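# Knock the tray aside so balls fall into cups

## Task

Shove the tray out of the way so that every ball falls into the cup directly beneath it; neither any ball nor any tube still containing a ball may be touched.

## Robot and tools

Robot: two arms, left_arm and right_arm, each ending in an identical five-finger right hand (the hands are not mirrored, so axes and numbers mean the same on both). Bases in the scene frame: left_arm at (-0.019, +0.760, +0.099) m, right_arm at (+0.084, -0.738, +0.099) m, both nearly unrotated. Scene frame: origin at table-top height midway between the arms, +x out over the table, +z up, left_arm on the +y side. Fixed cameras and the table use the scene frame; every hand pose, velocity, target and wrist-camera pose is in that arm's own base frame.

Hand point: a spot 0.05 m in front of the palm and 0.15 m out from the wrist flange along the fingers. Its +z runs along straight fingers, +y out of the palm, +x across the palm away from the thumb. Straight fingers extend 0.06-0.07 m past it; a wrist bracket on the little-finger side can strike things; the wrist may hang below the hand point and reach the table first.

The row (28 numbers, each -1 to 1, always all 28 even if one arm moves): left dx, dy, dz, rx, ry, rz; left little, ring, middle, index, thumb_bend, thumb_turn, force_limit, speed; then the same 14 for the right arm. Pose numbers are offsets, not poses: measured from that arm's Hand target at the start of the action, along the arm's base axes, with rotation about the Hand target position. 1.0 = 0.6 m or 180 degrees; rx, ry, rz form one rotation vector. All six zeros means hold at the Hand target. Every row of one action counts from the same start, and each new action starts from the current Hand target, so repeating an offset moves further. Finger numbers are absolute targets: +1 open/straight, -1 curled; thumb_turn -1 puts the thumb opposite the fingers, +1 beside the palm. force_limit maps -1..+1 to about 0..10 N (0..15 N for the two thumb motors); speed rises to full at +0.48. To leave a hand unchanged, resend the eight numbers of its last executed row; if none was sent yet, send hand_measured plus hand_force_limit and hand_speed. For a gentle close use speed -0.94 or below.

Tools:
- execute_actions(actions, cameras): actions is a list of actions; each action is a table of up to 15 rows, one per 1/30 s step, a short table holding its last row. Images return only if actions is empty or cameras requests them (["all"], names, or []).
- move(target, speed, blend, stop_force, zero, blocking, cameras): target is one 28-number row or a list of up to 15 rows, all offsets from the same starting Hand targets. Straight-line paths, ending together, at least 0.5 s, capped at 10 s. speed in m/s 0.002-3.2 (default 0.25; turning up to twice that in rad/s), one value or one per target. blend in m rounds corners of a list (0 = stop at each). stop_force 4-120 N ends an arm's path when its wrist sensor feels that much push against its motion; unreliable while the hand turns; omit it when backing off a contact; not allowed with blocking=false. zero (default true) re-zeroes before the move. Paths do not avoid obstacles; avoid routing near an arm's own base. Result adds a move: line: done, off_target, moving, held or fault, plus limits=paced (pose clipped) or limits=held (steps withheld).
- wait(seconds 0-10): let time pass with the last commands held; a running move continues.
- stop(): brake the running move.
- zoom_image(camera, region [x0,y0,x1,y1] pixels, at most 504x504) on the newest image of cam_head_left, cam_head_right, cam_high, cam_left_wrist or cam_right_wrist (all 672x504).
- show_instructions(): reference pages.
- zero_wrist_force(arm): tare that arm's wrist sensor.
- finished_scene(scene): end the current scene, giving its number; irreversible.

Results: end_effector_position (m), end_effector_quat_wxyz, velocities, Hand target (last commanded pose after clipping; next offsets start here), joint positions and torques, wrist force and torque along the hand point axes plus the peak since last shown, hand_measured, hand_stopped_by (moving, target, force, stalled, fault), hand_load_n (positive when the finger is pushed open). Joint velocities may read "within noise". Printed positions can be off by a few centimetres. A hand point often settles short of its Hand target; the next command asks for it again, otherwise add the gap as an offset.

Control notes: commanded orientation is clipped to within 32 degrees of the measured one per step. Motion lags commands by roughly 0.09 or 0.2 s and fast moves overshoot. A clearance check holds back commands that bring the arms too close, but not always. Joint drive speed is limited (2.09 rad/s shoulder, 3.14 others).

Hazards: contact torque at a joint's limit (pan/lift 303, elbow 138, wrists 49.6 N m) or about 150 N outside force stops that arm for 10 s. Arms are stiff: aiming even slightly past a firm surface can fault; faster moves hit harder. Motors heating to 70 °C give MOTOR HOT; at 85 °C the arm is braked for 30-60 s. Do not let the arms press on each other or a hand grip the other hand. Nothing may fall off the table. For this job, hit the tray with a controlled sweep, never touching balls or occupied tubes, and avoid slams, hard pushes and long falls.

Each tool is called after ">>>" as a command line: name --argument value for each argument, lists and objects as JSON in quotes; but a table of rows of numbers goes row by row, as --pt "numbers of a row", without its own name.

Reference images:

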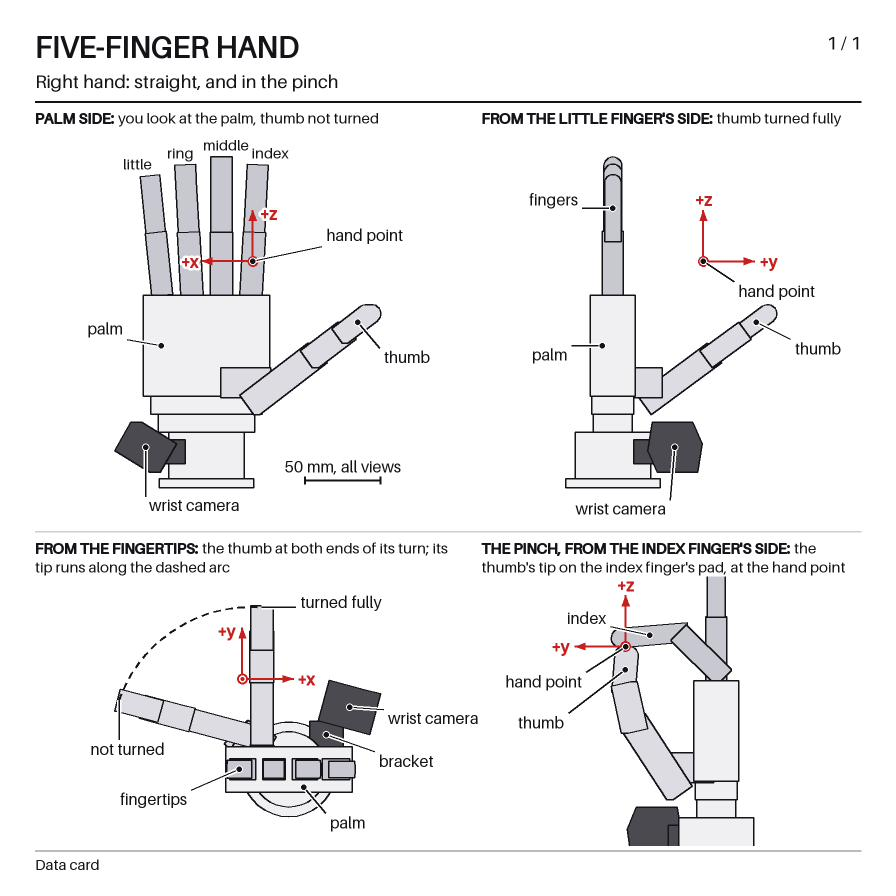

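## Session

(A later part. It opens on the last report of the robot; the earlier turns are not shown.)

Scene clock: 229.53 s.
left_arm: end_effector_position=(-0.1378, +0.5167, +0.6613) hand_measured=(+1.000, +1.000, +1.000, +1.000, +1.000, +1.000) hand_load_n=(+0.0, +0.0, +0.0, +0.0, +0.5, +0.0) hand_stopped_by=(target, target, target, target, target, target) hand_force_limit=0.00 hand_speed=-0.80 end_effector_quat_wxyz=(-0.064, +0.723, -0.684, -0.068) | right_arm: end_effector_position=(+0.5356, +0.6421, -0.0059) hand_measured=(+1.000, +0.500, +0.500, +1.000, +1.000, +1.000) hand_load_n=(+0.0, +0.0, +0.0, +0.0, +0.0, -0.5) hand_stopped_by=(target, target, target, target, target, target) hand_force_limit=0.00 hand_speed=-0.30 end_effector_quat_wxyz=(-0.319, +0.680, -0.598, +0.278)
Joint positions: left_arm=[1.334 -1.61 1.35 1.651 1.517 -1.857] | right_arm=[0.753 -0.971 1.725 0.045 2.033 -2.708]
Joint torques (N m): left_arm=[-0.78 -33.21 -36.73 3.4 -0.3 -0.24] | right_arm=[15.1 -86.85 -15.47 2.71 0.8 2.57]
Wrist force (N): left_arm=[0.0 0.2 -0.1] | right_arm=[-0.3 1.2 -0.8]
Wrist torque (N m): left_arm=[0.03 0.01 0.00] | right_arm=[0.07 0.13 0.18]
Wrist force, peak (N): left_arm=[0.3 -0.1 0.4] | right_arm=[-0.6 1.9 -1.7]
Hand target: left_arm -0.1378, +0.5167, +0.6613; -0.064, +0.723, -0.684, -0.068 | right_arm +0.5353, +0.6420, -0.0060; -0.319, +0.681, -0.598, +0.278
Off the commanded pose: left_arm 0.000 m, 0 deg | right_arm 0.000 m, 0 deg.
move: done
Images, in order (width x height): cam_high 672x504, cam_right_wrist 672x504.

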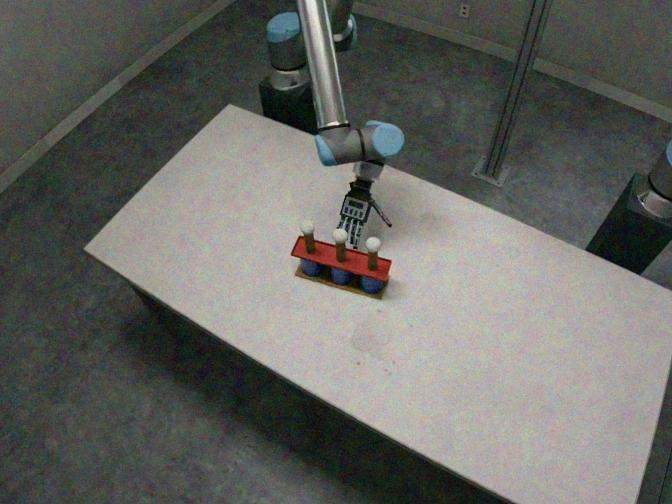

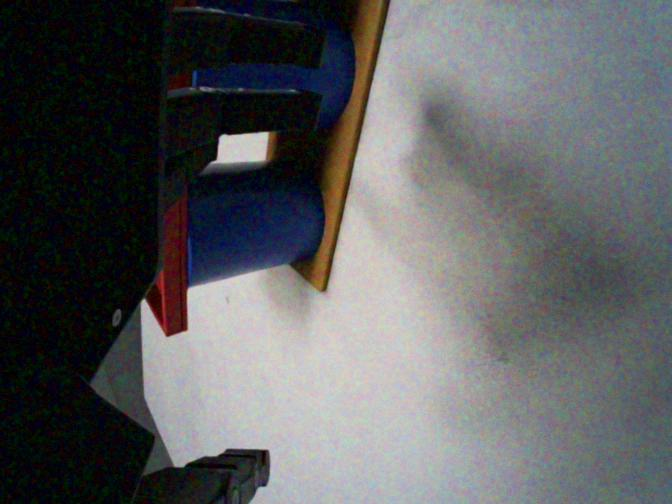

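>>> move --target '[0,0,0,0,0,0, 1,1,1,1,1,1,0,-0.8, -0.2078,-0.0473,0.0017,0,0,0.0389, 1,-1,-1,1,1,1,0,-0.3]' --speed 0.15 --cameras '["cam_high"]'

>>> zoom_image --camera "cam_high" --region '[285, 200, 405, 320]'

>>> move --target '[0,0,0,0,0,0, 1,1,1,1,1,1,0,-0.8, -0.329,-0.0717,0,0,0,0, 1,-1,-1,1,1,1,0,-0.3]' --speed 0.4

>>> move --pt "0 0 0 0 0 0 1 1 1 1 1 1 0 -0.8 0.0065 0.0014 0 0 0 0 1 -1 -1 1 1 1 0 -0.3" --pt "0 0 0 0 0 0 1 1 1 1 1 1 0 -0.8 0.329 0.0717 0 0 0 0 1 -1 -1 1 1 1 0 -0.3" --speed '[0.008, 1.1]' --blend '[0.002, 0]' --blocking false

>>> wait --seconds 0.26

>>> wait --seconds 0.06

>>> wait --seconds 0.06

>>> wait --seconds 0.06

>>> wait --seconds 1.0

Scene clock: 315.77 s.
left_arm: end_effector_position=(-0.1378, +0.5167, +0.6613) hand_measured=(+1.000, +1.000, +1.000, +1.000, +1.000, +1.000) hand_load_n=(+0.0, +0.0, +0.0, +0.0, +0.0, +0.0) hand_stopped_by=(target, target, target, target, target, target) hand_force_limit=0.00 hand_speed=-0.80 end_effector_quat_wxyz=(-0.064, +0.723, -0.684, -0.068) | right_arm: end_effector_position=(+0.4106, +0.6137, -0.0049) hand_measured=(+1.000, -1.000, -1.000, +1.000, +1.000, +1.000) hand_load_n=(+0.0, +0.0, +0.5, +0.0, +0.0, -0.5) hand_stopped_by=(target, target, target, target, target, target) hand_force_limit=0.00 hand_speed=-0.30 end_effector_quat_wxyz=(-0.335, +0.716, -0.555, +0.258)
Joint positions: left_arm=[1.334 -1.61 1.35 1.651 1.517 -1.857] | right_arm=[0.833 -1.096 1.942 -0.061 2.004 -2.741]
Joint torques (N m): left_arm=[-0.37 -33.58 -36.61 3.68 -0.59 -0.32] | right_arm=[-9.13 -72.1 -26.5 4.2 1.95 2.67]
Wrist force (N): left_arm=[-0.1 0.0 -0.4] | right_arm=[-0.3 1.3 -1.5]
Wrist torque (N m): left_arm=[0.03 0.02 0.00] | right_arm=[0.11 0.07 0.19]
Wrist force, peak (N): left_arm=[-0.1 0.4 -0.2] | right_arm=[-0.5 2.3 -2.7]
Hand target: left_arm -0.1378, +0.5167, +0.6613; -0.064, +0.723, -0.684, -0.068 | right_arm +0.4107, +0.6137, -0.0050; -0.335, +0.716, -0.556, +0.258
Off the commanded pose: left_arm 0.000 m, 0 deg | right_arm 0.000 m, 0 deg.
move: done
Images, in order (width x height): cam_high 672x504.

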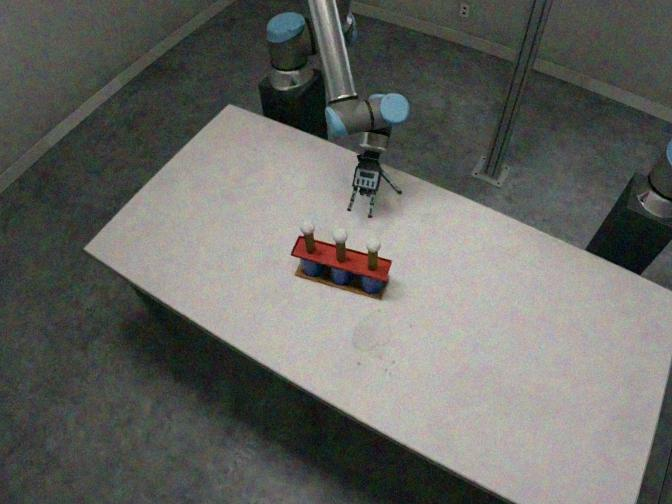

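Scaled by 4.200 from the camera's 672x504 image, which has a finer 960x720 frame.

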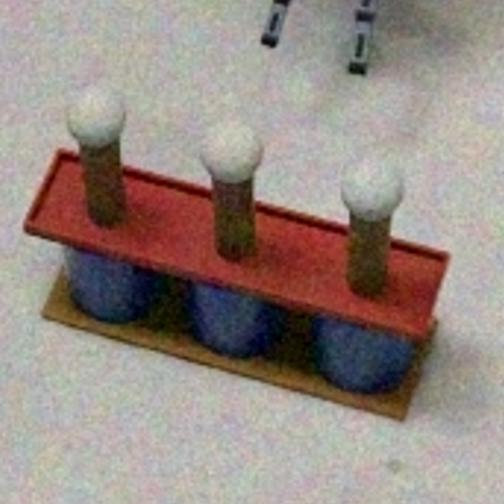

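Scene clock: 316.80 s.
left_arm: end_effector_position=(-0.1378, +0.5167, +0.6613) hand_measured=(+1.000, +1.000, +1.000, +1.000, +1.000, +1.000) hand_load_n=(+0.0, +0.0, +0.0, +0.0, +0.0, +0.0) hand_stopped_by=(target, target, target, target, target, target) hand_force_limit=0.00 hand_speed=-0.80 end_effector_quat_wxyz=(-0.064, +0.723, -0.684, -0.068) | right_arm: end_effector_position=(+0.2134, +0.5707, -0.0049) hand_measured=(+1.000, -1.000, -1.000, +1.000, +1.000, +1.000) hand_load_n=(+0.0, +0.0, +0.0, +0.0, +0.0, +0.0) hand_stopped_by=(target, target, target, target, target, target) hand_force_limit=0.00 hand_speed=-0.30 end_effector_quat_wxyz=(-0.335, +0.716, -0.556, +0.258)
Joint positions: left_arm=[1.334 -1.61 1.35 1.651 1.517 -1.857] | right_arm=[1.097 -1.188 2.129 -0.042 2.18 -2.514]
Joint torques (N m): left_arm=[-0.2 -33.7 -36.62 3.62 -0.61 -0.01] | right_arm=[19.75 -60.99 -18.33 0.63 -1.3 2.69]
Wrist force (N): left_arm=[0.0 0.1 0.0] | right_arm=[0.2 2.0 -1.2]
Wrist torque (N m): left_arm=[0.02 0.01 0.00] | right_arm=[0.20 -0.01 0.18]
Wrist force, peak (N): left_arm=[-0.2 0.3 0.2] | right_arm=[-0.2 3.9 -3.3]
Hand target: left_arm -0.1378, +0.5167, +0.6613; -0.064, +0.723, -0.684, -0.068 | right_arm +0.2133, +0.5706, -0.0050; -0.335, +0.716, -0.556, +0.258
Off the commanded pose: left_arm 0.000 m, 0 deg | right_arm 0.000 m, 0 deg.
move: done

Scene clock: 317.30 s.
left_arm: end_effector_position=(-0.1378, +0.5167, +0.6613) hand_measured=(+1.000, +1.000, +1.000, +1.000, +1.000, +1.000) hand_load_n=(+0.0, +0.0, +0.0, +0.0, +0.0, +0.0) hand_stopped_by=(target, target, target, target, target, target) hand_force_limit=0.00 hand_speed=-0.80 end_effector_quat_wxyz=(-0.064, +0.723, -0.684, -0.068) | right_arm: end_effector_position=(+0.2166, +0.5714, -0.0049) hand_measured=(+1.000, -1.000, -1.000, +1.000, +1.000, +1.000) hand_load_n=(+0.0, +0.0, +0.0, +0.0, +0.0, +0.0) hand_stopped_by=(target, target, target, target, target, target) hand_force_limit=0.00 hand_speed=-0.30 end_effector_quat_wxyz=(-0.335, +0.716, -0.556, +0.258) end_effector_velocity=(+0.008, +0.001, -0.001) end_effector_angular_velocity=(-0.001, +0.001, +0.000)
Joint positions: left_arm=[1.334 -1.61 1.35 1.651 1.517 -1.857] | right_arm=[1.091 -1.188 2.128 -0.044 2.177 -2.519]
Joint velocities: left_arm=[within noise] | right_arm=[-0.013 0.003 -0.005 -0.003 -0.008 -0.013]
Joint torques (N m): left_arm=[0.63 -33.09 -37 3.76 -0.5 -0.21] | right_arm=[-21.68 -43.73 -34.17 0.14 -3.84 -3.21]
Wrist force (N): left_arm=[0.0 0.2 0.0] | right_arm=[-0.1 1.8 -1.1]
Wrist torque (N m): left_arm=[0.03 0.00 0.00] | right_arm=[0.17 0.04 0.18]
Wrist force, peak (N): left_arm=[0.4 -0.1 0.1] | right_arm=[0.1 2.1 -1.4]
Hand target: left_arm -0.1378, +0.5167, +0.6613; -0.064, +0.723, -0.684, -0.068 | right_arm +0.2171, +0.5715, -0.0050; -0.335, +0.716, -0.556, +0.258
Off the commanded pose: left_arm 0.000 m, 0 deg | right_arm 0.199 m, 0 deg.
move: running; path passed 0 of 2 targets

Scene clock: 317.57 s.
left_arm: end_effector_position=(-0.1378, +0.5167, +0.6613) hand_measured=(+1.000, +1.000, +1.000, +1.000, +1.000, +1.000) hand_load_n=(+0.0, +0.0, +0.0, +0.0, +0.0, +0.0) hand_stopped_by=(target, target, target, target, target, target) hand_force_limit=0.00 hand_speed=-0.80 end_effector_quat_wxyz=(-0.064, +0.723, -0.684, -0.068) | right_arm: end_effector_position=(+0.2651, +0.5808, -0.0041) hand_measured=(+1.000, -1.000, -1.000, +1.000, +1.000, +1.000) hand_load_n=(+0.0, +0.0, +0.0, +0.0, +0.0, +0.0) hand_stopped_by=(target, target, target, target, target, target) hand_force_limit=0.00 hand_speed=-0.30 end_effector_quat_wxyz=(-0.335, +0.715, -0.556, +0.259) end_effector_velocity=(+0.489, +0.087, +0.013) end_effector_angular_velocity=(-0.003, -0.026, -0.019)
Joint positions: left_arm=[1.334 -1.61 1.35 1.651 1.517 -1.857] | right_arm=[1.015 -1.176 2.096 -0.063 2.13 -2.59]
Joint velocities: left_arm=[within noise] | right_arm=[-0.735 0.138 -0.352 -0.147 -0.451 -0.657]
Joint torques (N m): left_arm=[-1 -33.84 -36.61 3.89 -0.51 -0.41] | right_arm=[-62.38 -31.12 -45.85 -1.91 -5.8 -6.12]
Wrist force (N): left_arm=[0.1 0.3 0.2] | right_arm=[-0.5 3.9 -3.5]
Wrist torque (N m): left_arm=[0.03 -0.01 0.01] | right_arm=[0.54 0.15 0.42]
Wrist force, peak (N): left_arm=[-0.3 0.2 0.0] | right_arm=[-0.4 4.2 -3.4]
Hand target: left_arm -0.1378, +0.5167, +0.6613; -0.064, +0.723, -0.684, -0.068 | right_arm +0.3024, +0.5900, -0.0050; -0.335, +0.716, -0.556, +0.258
Off the commanded pose: left_arm 0.000 m, 0 deg | right_arm 0.149 m, 0 deg.
earlier move: running; path passed 1 of 2 targets
wait: 0.27 s; no rest

Scene clock: 317.63 s.
left_arm: end_effector_position=(-0.1378, +0.5167, +0.6613) hand_measured=(+1.000, +1.000, +1.000, +1.000, +1.000, +1.000) hand_load_n=(+0.0, +0.0, +0.0, +0.0, +0.0, +0.0) hand_stopped_by=(target, target, target, target, target, target) hand_force_limit=0.00 hand_speed=-0.80 end_effector_quat_wxyz=(-0.064, +0.723, -0.684, -0.068) | right_arm: end_effector_position=(+0.3015, +0.5872, -0.0031) hand_measured=(+1.000, -1.000, -1.000, +1.000, +1.000, +1.000) hand_load_n=(+0.0, +0.0, +0.0, +0.0, +0.0, +0.0) hand_stopped_by=(target, target, target, target, target, target) hand_force_limit=0.00 hand_speed=-0.30 end_effector_quat_wxyz=(-0.336, +0.715, -0.556, +0.260) end_effector_velocity=(+0.631, +0.109, +0.016) end_effector_angular_velocity=(+0.001, -0.031, -0.017)
Joint positions: left_arm=[1.334 -1.61 1.35 1.651 1.517 -1.857] | right_arm=[0.962 -1.164 2.067 -0.071 2.097 -2.636]
Joint velocities: left_arm=[within noise] | right_arm=[-0.881 0.233 -0.523 -0.11 -0.563 -0.758]
Joint torques (N m): left_arm=[-0.77 -32.42 -37.32 3.65 -0.36 -0.44] | right_arm=[-41.5 -30.63 -47.64 -0.15 -5.38 -4.19]
Wrist force (N): left_arm=[0.1 0.0 0.1] | right_arm=[-0.4 3.2 -2.5]
Wrist torque (N m): left_arm=[-0.01 -0.02 0.01] | right_arm=[0.44 0.13 0.44]
Wrist force, peak (N): left_arm=[-0.1 0.1 0.2] | right_arm=[-0.5 3.6 -3.1]
Hand target: left_arm -0.1378, +0.5167, +0.6613; -0.064, +0.723, -0.684, -0.068 | right_arm +0.3447, +0.5993, -0.0050; -0.335, +0.716, -0.556, +0.258
Off the commanded pose: left_arm 0.000 m, 0 deg | right_arm 0.112 m, 0 deg.
earlier move: running; path passed 1 of 2 targets
wait: 0.07 s; no rest

Scene clock: 317.70 s.
left_arm: end_effector_position=(-0.1378, +0.5167, +0.6613) hand_measured=(+1.000, +1.000, +1.000, +1.000, +1.000, +1.000) hand_load_n=(+0.0, +0.0, -0.5, +0.0, +0.0, +0.0) hand_stopped_by=(target, target, target, target, target, target) hand_force_limit=0.00 hand_speed=-0.80 end_effector_quat_wxyz=(-0.064, +0.723, -0.684, -0.068) | right_arm: end_effector_position=(+0.3426, +0.5947, -0.0024) hand_measured=(+1.000, -1.000, -1.000, +1.000, +1.000, +1.000) hand_load_n=(+0.0, +0.0, +0.0, +0.0, +0.0, +0.0) hand_stopped_by=(target, target, target, target, target, target) hand_force_limit=0.00 hand_speed=-0.30 end_effector_quat_wxyz=(-0.336, +0.714, -0.556, +0.261) end_effector_velocity=(+0.620, +0.117, +0.004) end_effector_angular_velocity=(+0.008, -0.009, +0.004)
Joint positions: left_arm=[1.334 -1.61 1.35 1.651 1.517 -1.857] | right_arm=[0.907 -1.146 2.03 -0.075 2.061 -2.682]
Joint velocities: left_arm=[within noise] | right_arm=[-0.789 0.314 -0.615 -0.018 -0.545 -0.652]
Joint torques (N m): left_arm=[0.36 -34.72 -36.86 3.54 -0.53 -0.39] | right_arm=[4.32 -43.53 -34.43 1.41 -3.94 -2.51]
Wrist force (N): left_arm=[0.1 0.2 0.0] | right_arm=[-0.1 0.4 -0.4]
Wrist torque (N m): left_arm=[0.03 -0.01 0.01] | right_arm=[0.00 0.04 0.32]
Wrist force, peak (N): left_arm=[0.1 0.2 0.0] | right_arm=[-0.1 2.1 -1.5]
Hand target: left_arm -0.1378, +0.5167, +0.6613; -0.064, +0.723, -0.684, -0.068 | right_arm +0.3770, +0.6063, -0.0050; -0.335, +0.716, -0.556, +0.258
Off the commanded pose: left_arm 0.000 m, 0 deg | right_arm 0.071 m, 0 deg.
earlier move: running; path passed 1 of 2 targets
wait: 0.07 s; no rest

Scene clock: 317.77 s.
left_arm: end_effector_position=(-0.1378, +0.5167, +0.6613) hand_measured=(+1.000, +1.000, +1.000, +1.000, +1.000, +1.000) hand_load_n=(+0.0, +0.0, +0.5, +0.0, +0.0, +0.0) hand_stopped_by=(target, target, target, target, target, target) hand_force_limit=0.00 hand_speed=-0.80 end_effector_quat_wxyz=(-0.064, +0.723, -0.684, -0.068) | right_arm: end_effector_position=(+0.3807, +0.6033, -0.0029) hand_measured=(+1.000, -1.000, -1.000, +1.000, +1.000, +1.000) hand_load_n=(+0.0, +0.0, +0.0, +0.0, +0.0, -0.5) hand_stopped_by=(target, target, target, target, target, target) hand_force_limit=0.00 hand_speed=-0.30 end_effector_quat_wxyz=(-0.336, +0.714, -0.556, +0.260) end_effector_velocity=(+0.433, +0.114, -0.015) end_effector_angular_velocity=(+0.010, +0.028, +0.024)
Joint positions: left_arm=[1.334 -1.61 1.35 1.651 1.517 -1.857] | right_arm=[0.862 -1.123 1.987 -0.073 2.028 -2.719]
Joint velocities: left_arm=[within noise] | right_arm=[-0.479 0.313 -0.542 0.074 -0.373 -0.377]
Joint torques (N m): left_arm=[0.92 -32.5 -36.93 3.5 -0.37 -0.4] | right_arm=[14.6 -60.28 -29 6.06 -3.66 -1.23]
Wrist force (N): left_arm=[0.0 0.0 0.1] | right_arm=[0.3 -1.2 1.2]
Wrist torque (N m): left_arm=[0.00 0.00 -0.01] | right_arm=[-0.34 -0.09 0.27]
Wrist force, peak (N): left_arm=[0.1 0.2 -0.4] | right_arm=[0.3 -1.2 1.2]
Hand target: left_arm -0.1378, +0.5167, +0.6613; -0.064, +0.723, -0.684, -0.068 | right_arm +0.3985, +0.6110, -0.0050; -0.335, +0.716, -0.556, +0.258
Off the commanded pose: left_arm 0.000 m, 0 deg | right_arm 0.032 m, 0 deg.
earlier move: running; path passed 1 of 2 targets
wait: 0.07 s; no rest

Scene clock: 318.20 s.
left_arm: end_effector_position=(-0.1378, +0.5167, +0.6613) hand_measured=(+1.000, +1.000, +1.000, +1.000, +1.000, +1.000) hand_load_n=(+0.0, +0.0, +0.0, +0.0, +0.0, +0.0) hand_stopped_by=(target, target, target, target, target, target) hand_force_limit=0.00 hand_speed=-0.80 end_effector_quat_wxyz=(-0.064, +0.723, -0.684, -0.068) | right_arm: end_effector_position=(+0.4105, +0.6136, -0.0050) hand_measured=(+1.000, -1.000, -1.000, +1.000, +1.000, +1.000) hand_load_n=(+0.0, +0.0, +0.0, +0.0, +0.0, -0.5) hand_stopped_by=(target, target, target, target, target, target) hand_force_limit=0.00 hand_speed=-0.30 end_effector_quat_wxyz=(-0.335, +0.716, -0.556, +0.258)
Joint positions: left_arm=[1.334 -1.61 1.35 1.651 1.517 -1.857] | right_arm=[0.833 -1.096 1.943 -0.061 2.004 -2.741]
Joint torques (N m): left_arm=[-0.66 -34.07 -36.96 3.54 -0.3 -0.33] | right_arm=[-11.23 -61.62 -34.27 -1.13 3.09 0.91]
Wrist force (N): left_arm=[0.0 0.2 0.1] | right_arm=[-0.4 1.5 -1.5]
Wrist torque (N m): left_arm=[0.03 0.00 0.01] | right_arm=[0.14 0.08 -0.06]
Wrist force, peak (N): left_arm=[-0.2 0.1 -0.2] | right_arm=[-0.5 1.5 -2.0]
Hand target: left_arm -0.1378, +0.5167, +0.6613; -0.064, +0.723, -0.684, -0.068 | right_arm +0.4107, +0.6137, -0.0050; -0.335, +0.716, -0.556, +0.258
Off the commanded pose: left_arm 0.000 m, 0 deg | right_arm 0.000 m, 0 deg.
earlier move: done
wait: 0.43 of 1 s (the move ended)

>>> execute_actions --actions '[[[0,0,0,0,0,0,1,1,1,1,1,1,0,-0.8,0.0543,0.0118,0,0,0,0,1,-1,-1,1,1,1,0,-0.3],[0,0,0,0,0,0,1,1,1,1,1,1,0,-0.8,0.1086,0.0237,0,0,0,0,1,-1,-1,1,1,1,0,-0.3],[0,0,0,0,0,0,1,1,1,1,1,1,0,-0.8,0.1628,0.0355,0,0,0,0,1,-1,-1,1,1,1,0,-0.3],[0,0,0,0,0,0,1,1,1,1,1,1,0,-0.8,0.2171,0.0473,0,0,0,0,1,-1,-1,1,1,1,0,-0.3],[0,0,0,0,0,0,1,1,1,1,1,1,0,-0.8,0.2714,0.0592,0,0,0,0,1,-1,-1,1,1,1,0,-0.3],[0,0,0,0,0,0,1,1,1,1,1,1,0,-0.8,0.3257,0.0710,0,0,0,0,1,-1,-1,1,1,1,0,-0.3],[0,0,0,0,0,0,1,1,1,1,1,1,0,-0.8,0.3257,0.0710,0,0,0,0,1,-1,-1,1,1,1,0,-0.3],[0,0,0,0,0,0,1,1,1,1,1,1,0,-0.8,0.2117,0.0462,0,0,0,0,1,-1,-1,1,1,1,0,-0.3],[0,0,0,0,0,0,1,1,1,1,1,1,0,-0.8,0.1628,0.0355,0,0,0,0,1,-1,-1,1,1,1,0,-0.3],[0,0,0,0,0,0,1,1,1,1,1,1,0,-0.8,0.1140,0.0249,0,0,0,0,1,-1,-1,1,1,1,0,-0.3],[0,0,0,0,0,0,1,1,1,1,1,1,0,-0.8,0.0651,0.0142,0,0,0,0,1,-1,-1,1,1,1,0,-0.3],[0,0,0,0,0,0,1,1,1,1,1,1,0,-0.8,0.0326,0.0071,0,0,0,0,1,-1,-1,1,1,1,0,-0.3],[0,0,0,0,0,0,1,1,1,1,1,1,0,-0.8,0,0,0,0,0,0,1,-1,-1,1,1,1,0,-0.3]]]' --cameras '["cam_high", "cam_head_left"]'

>>> zoom_image --camera "cam_high" --region '[270, 200, 420, 350]'

Scene clock: 359.60 s.
left_arm: end_effector_position=(-0.1378, +0.5167, +0.6613) hand_measured=(+1.000, +1.000, +1.000, +1.000, +1.000, +1.000) hand_load_n=(+0.0, +0.0, +0.0, +0.0, +0.0, +0.0) hand_stopped_by=(target, target, target, target, target, target) hand_force_limit=0.00 hand_speed=-0.80 end_effector_quat_wxyz=(-0.064, +0.723, -0.684, -0.068) | right_arm: end_effector_position=(+0.4128, +0.6130, -0.0061) hand_measured=(+1.000, -1.000, -1.000, +1.000, +1.000, +1.000) hand_load_n=(+0.0, +0.0, +0.0, +0.0, +0.0, +0.0) hand_stopped_by=(target, target, target, target, target, target) hand_force_limit=0.00 hand_speed=-0.30 end_effector_quat_wxyz=(-0.335, +0.716, -0.555, +0.258)
Joint positions: left_arm=[1.334 -1.61 1.35 1.651 1.517 -1.857] | right_arm=[0.829 -1.094 1.942 -0.063 2 -2.745]
Joint torques (N m): left_arm=[-0.61 -33.71 -36.86 3.79 -0.34 -0.24] | right_arm=[13.36 -78.18 -13.92 -0.46 2.58 2.68]
Wrist force (N): left_arm=[-0.1 0.2 -0.1] | right_arm=[-1.2 1.0 -1.6]
Wrist torque (N m): left_arm=[0.03 0.03 -0.01] | right_arm=[0.08 0.19 0.12]
Wrist force, peak (N): left_arm=[-0.3 0.3 0.3] | right_arm=[6.0 -19.0 19.4]
Hand target: left_arm -0.1378, +0.5167, +0.6613; -0.064, +0.723, -0.684, -0.068 | right_arm +0.4107, +0.6137, -0.0050; -0.335, +0.716, -0.556, +0.258
Off the commanded pose: left_arm 0.000 m, 0 deg | right_arm 0.002 m, 0 deg.
Images, in order (width x height): cam_head_left 672x504, cam_high 672x504.

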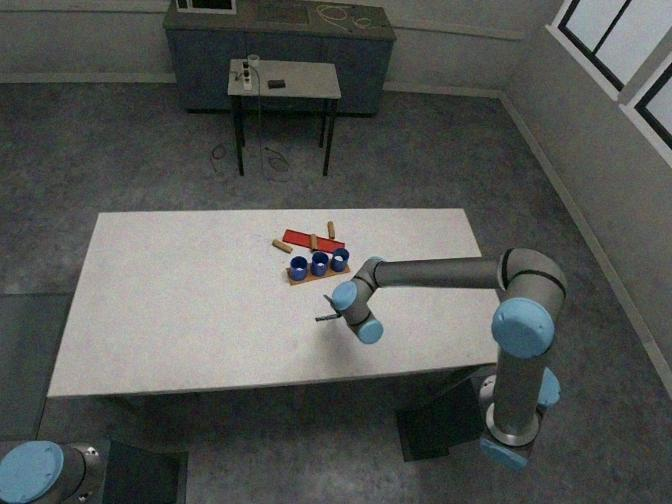

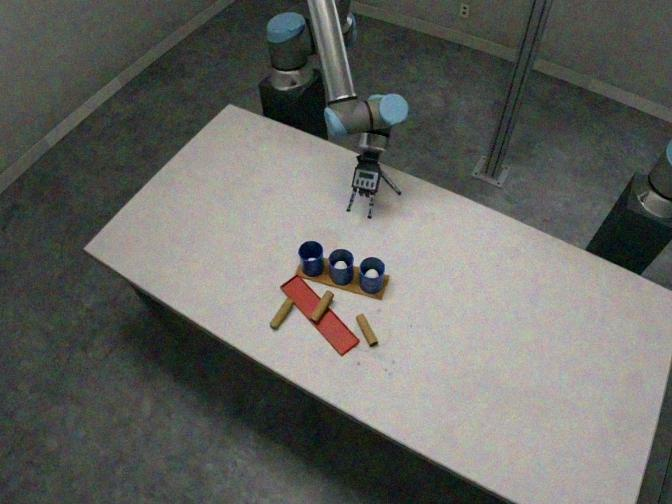

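Scaled by 3.360 from the camera's 672x504 image, which has a finer 960x720 frame.

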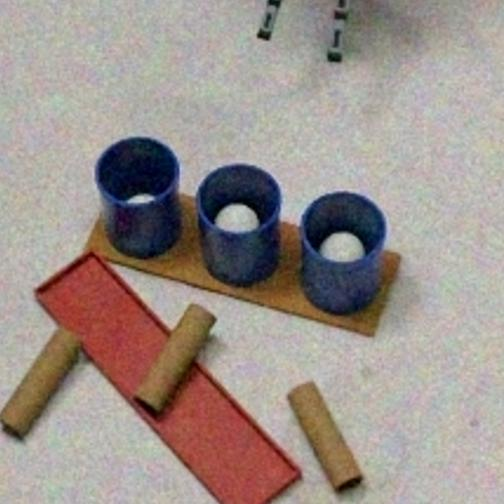

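All three balls are in the cups, and the tray and tubes are on the table.

>>> finished_scene --scene 2

The scene is finished: the task was done.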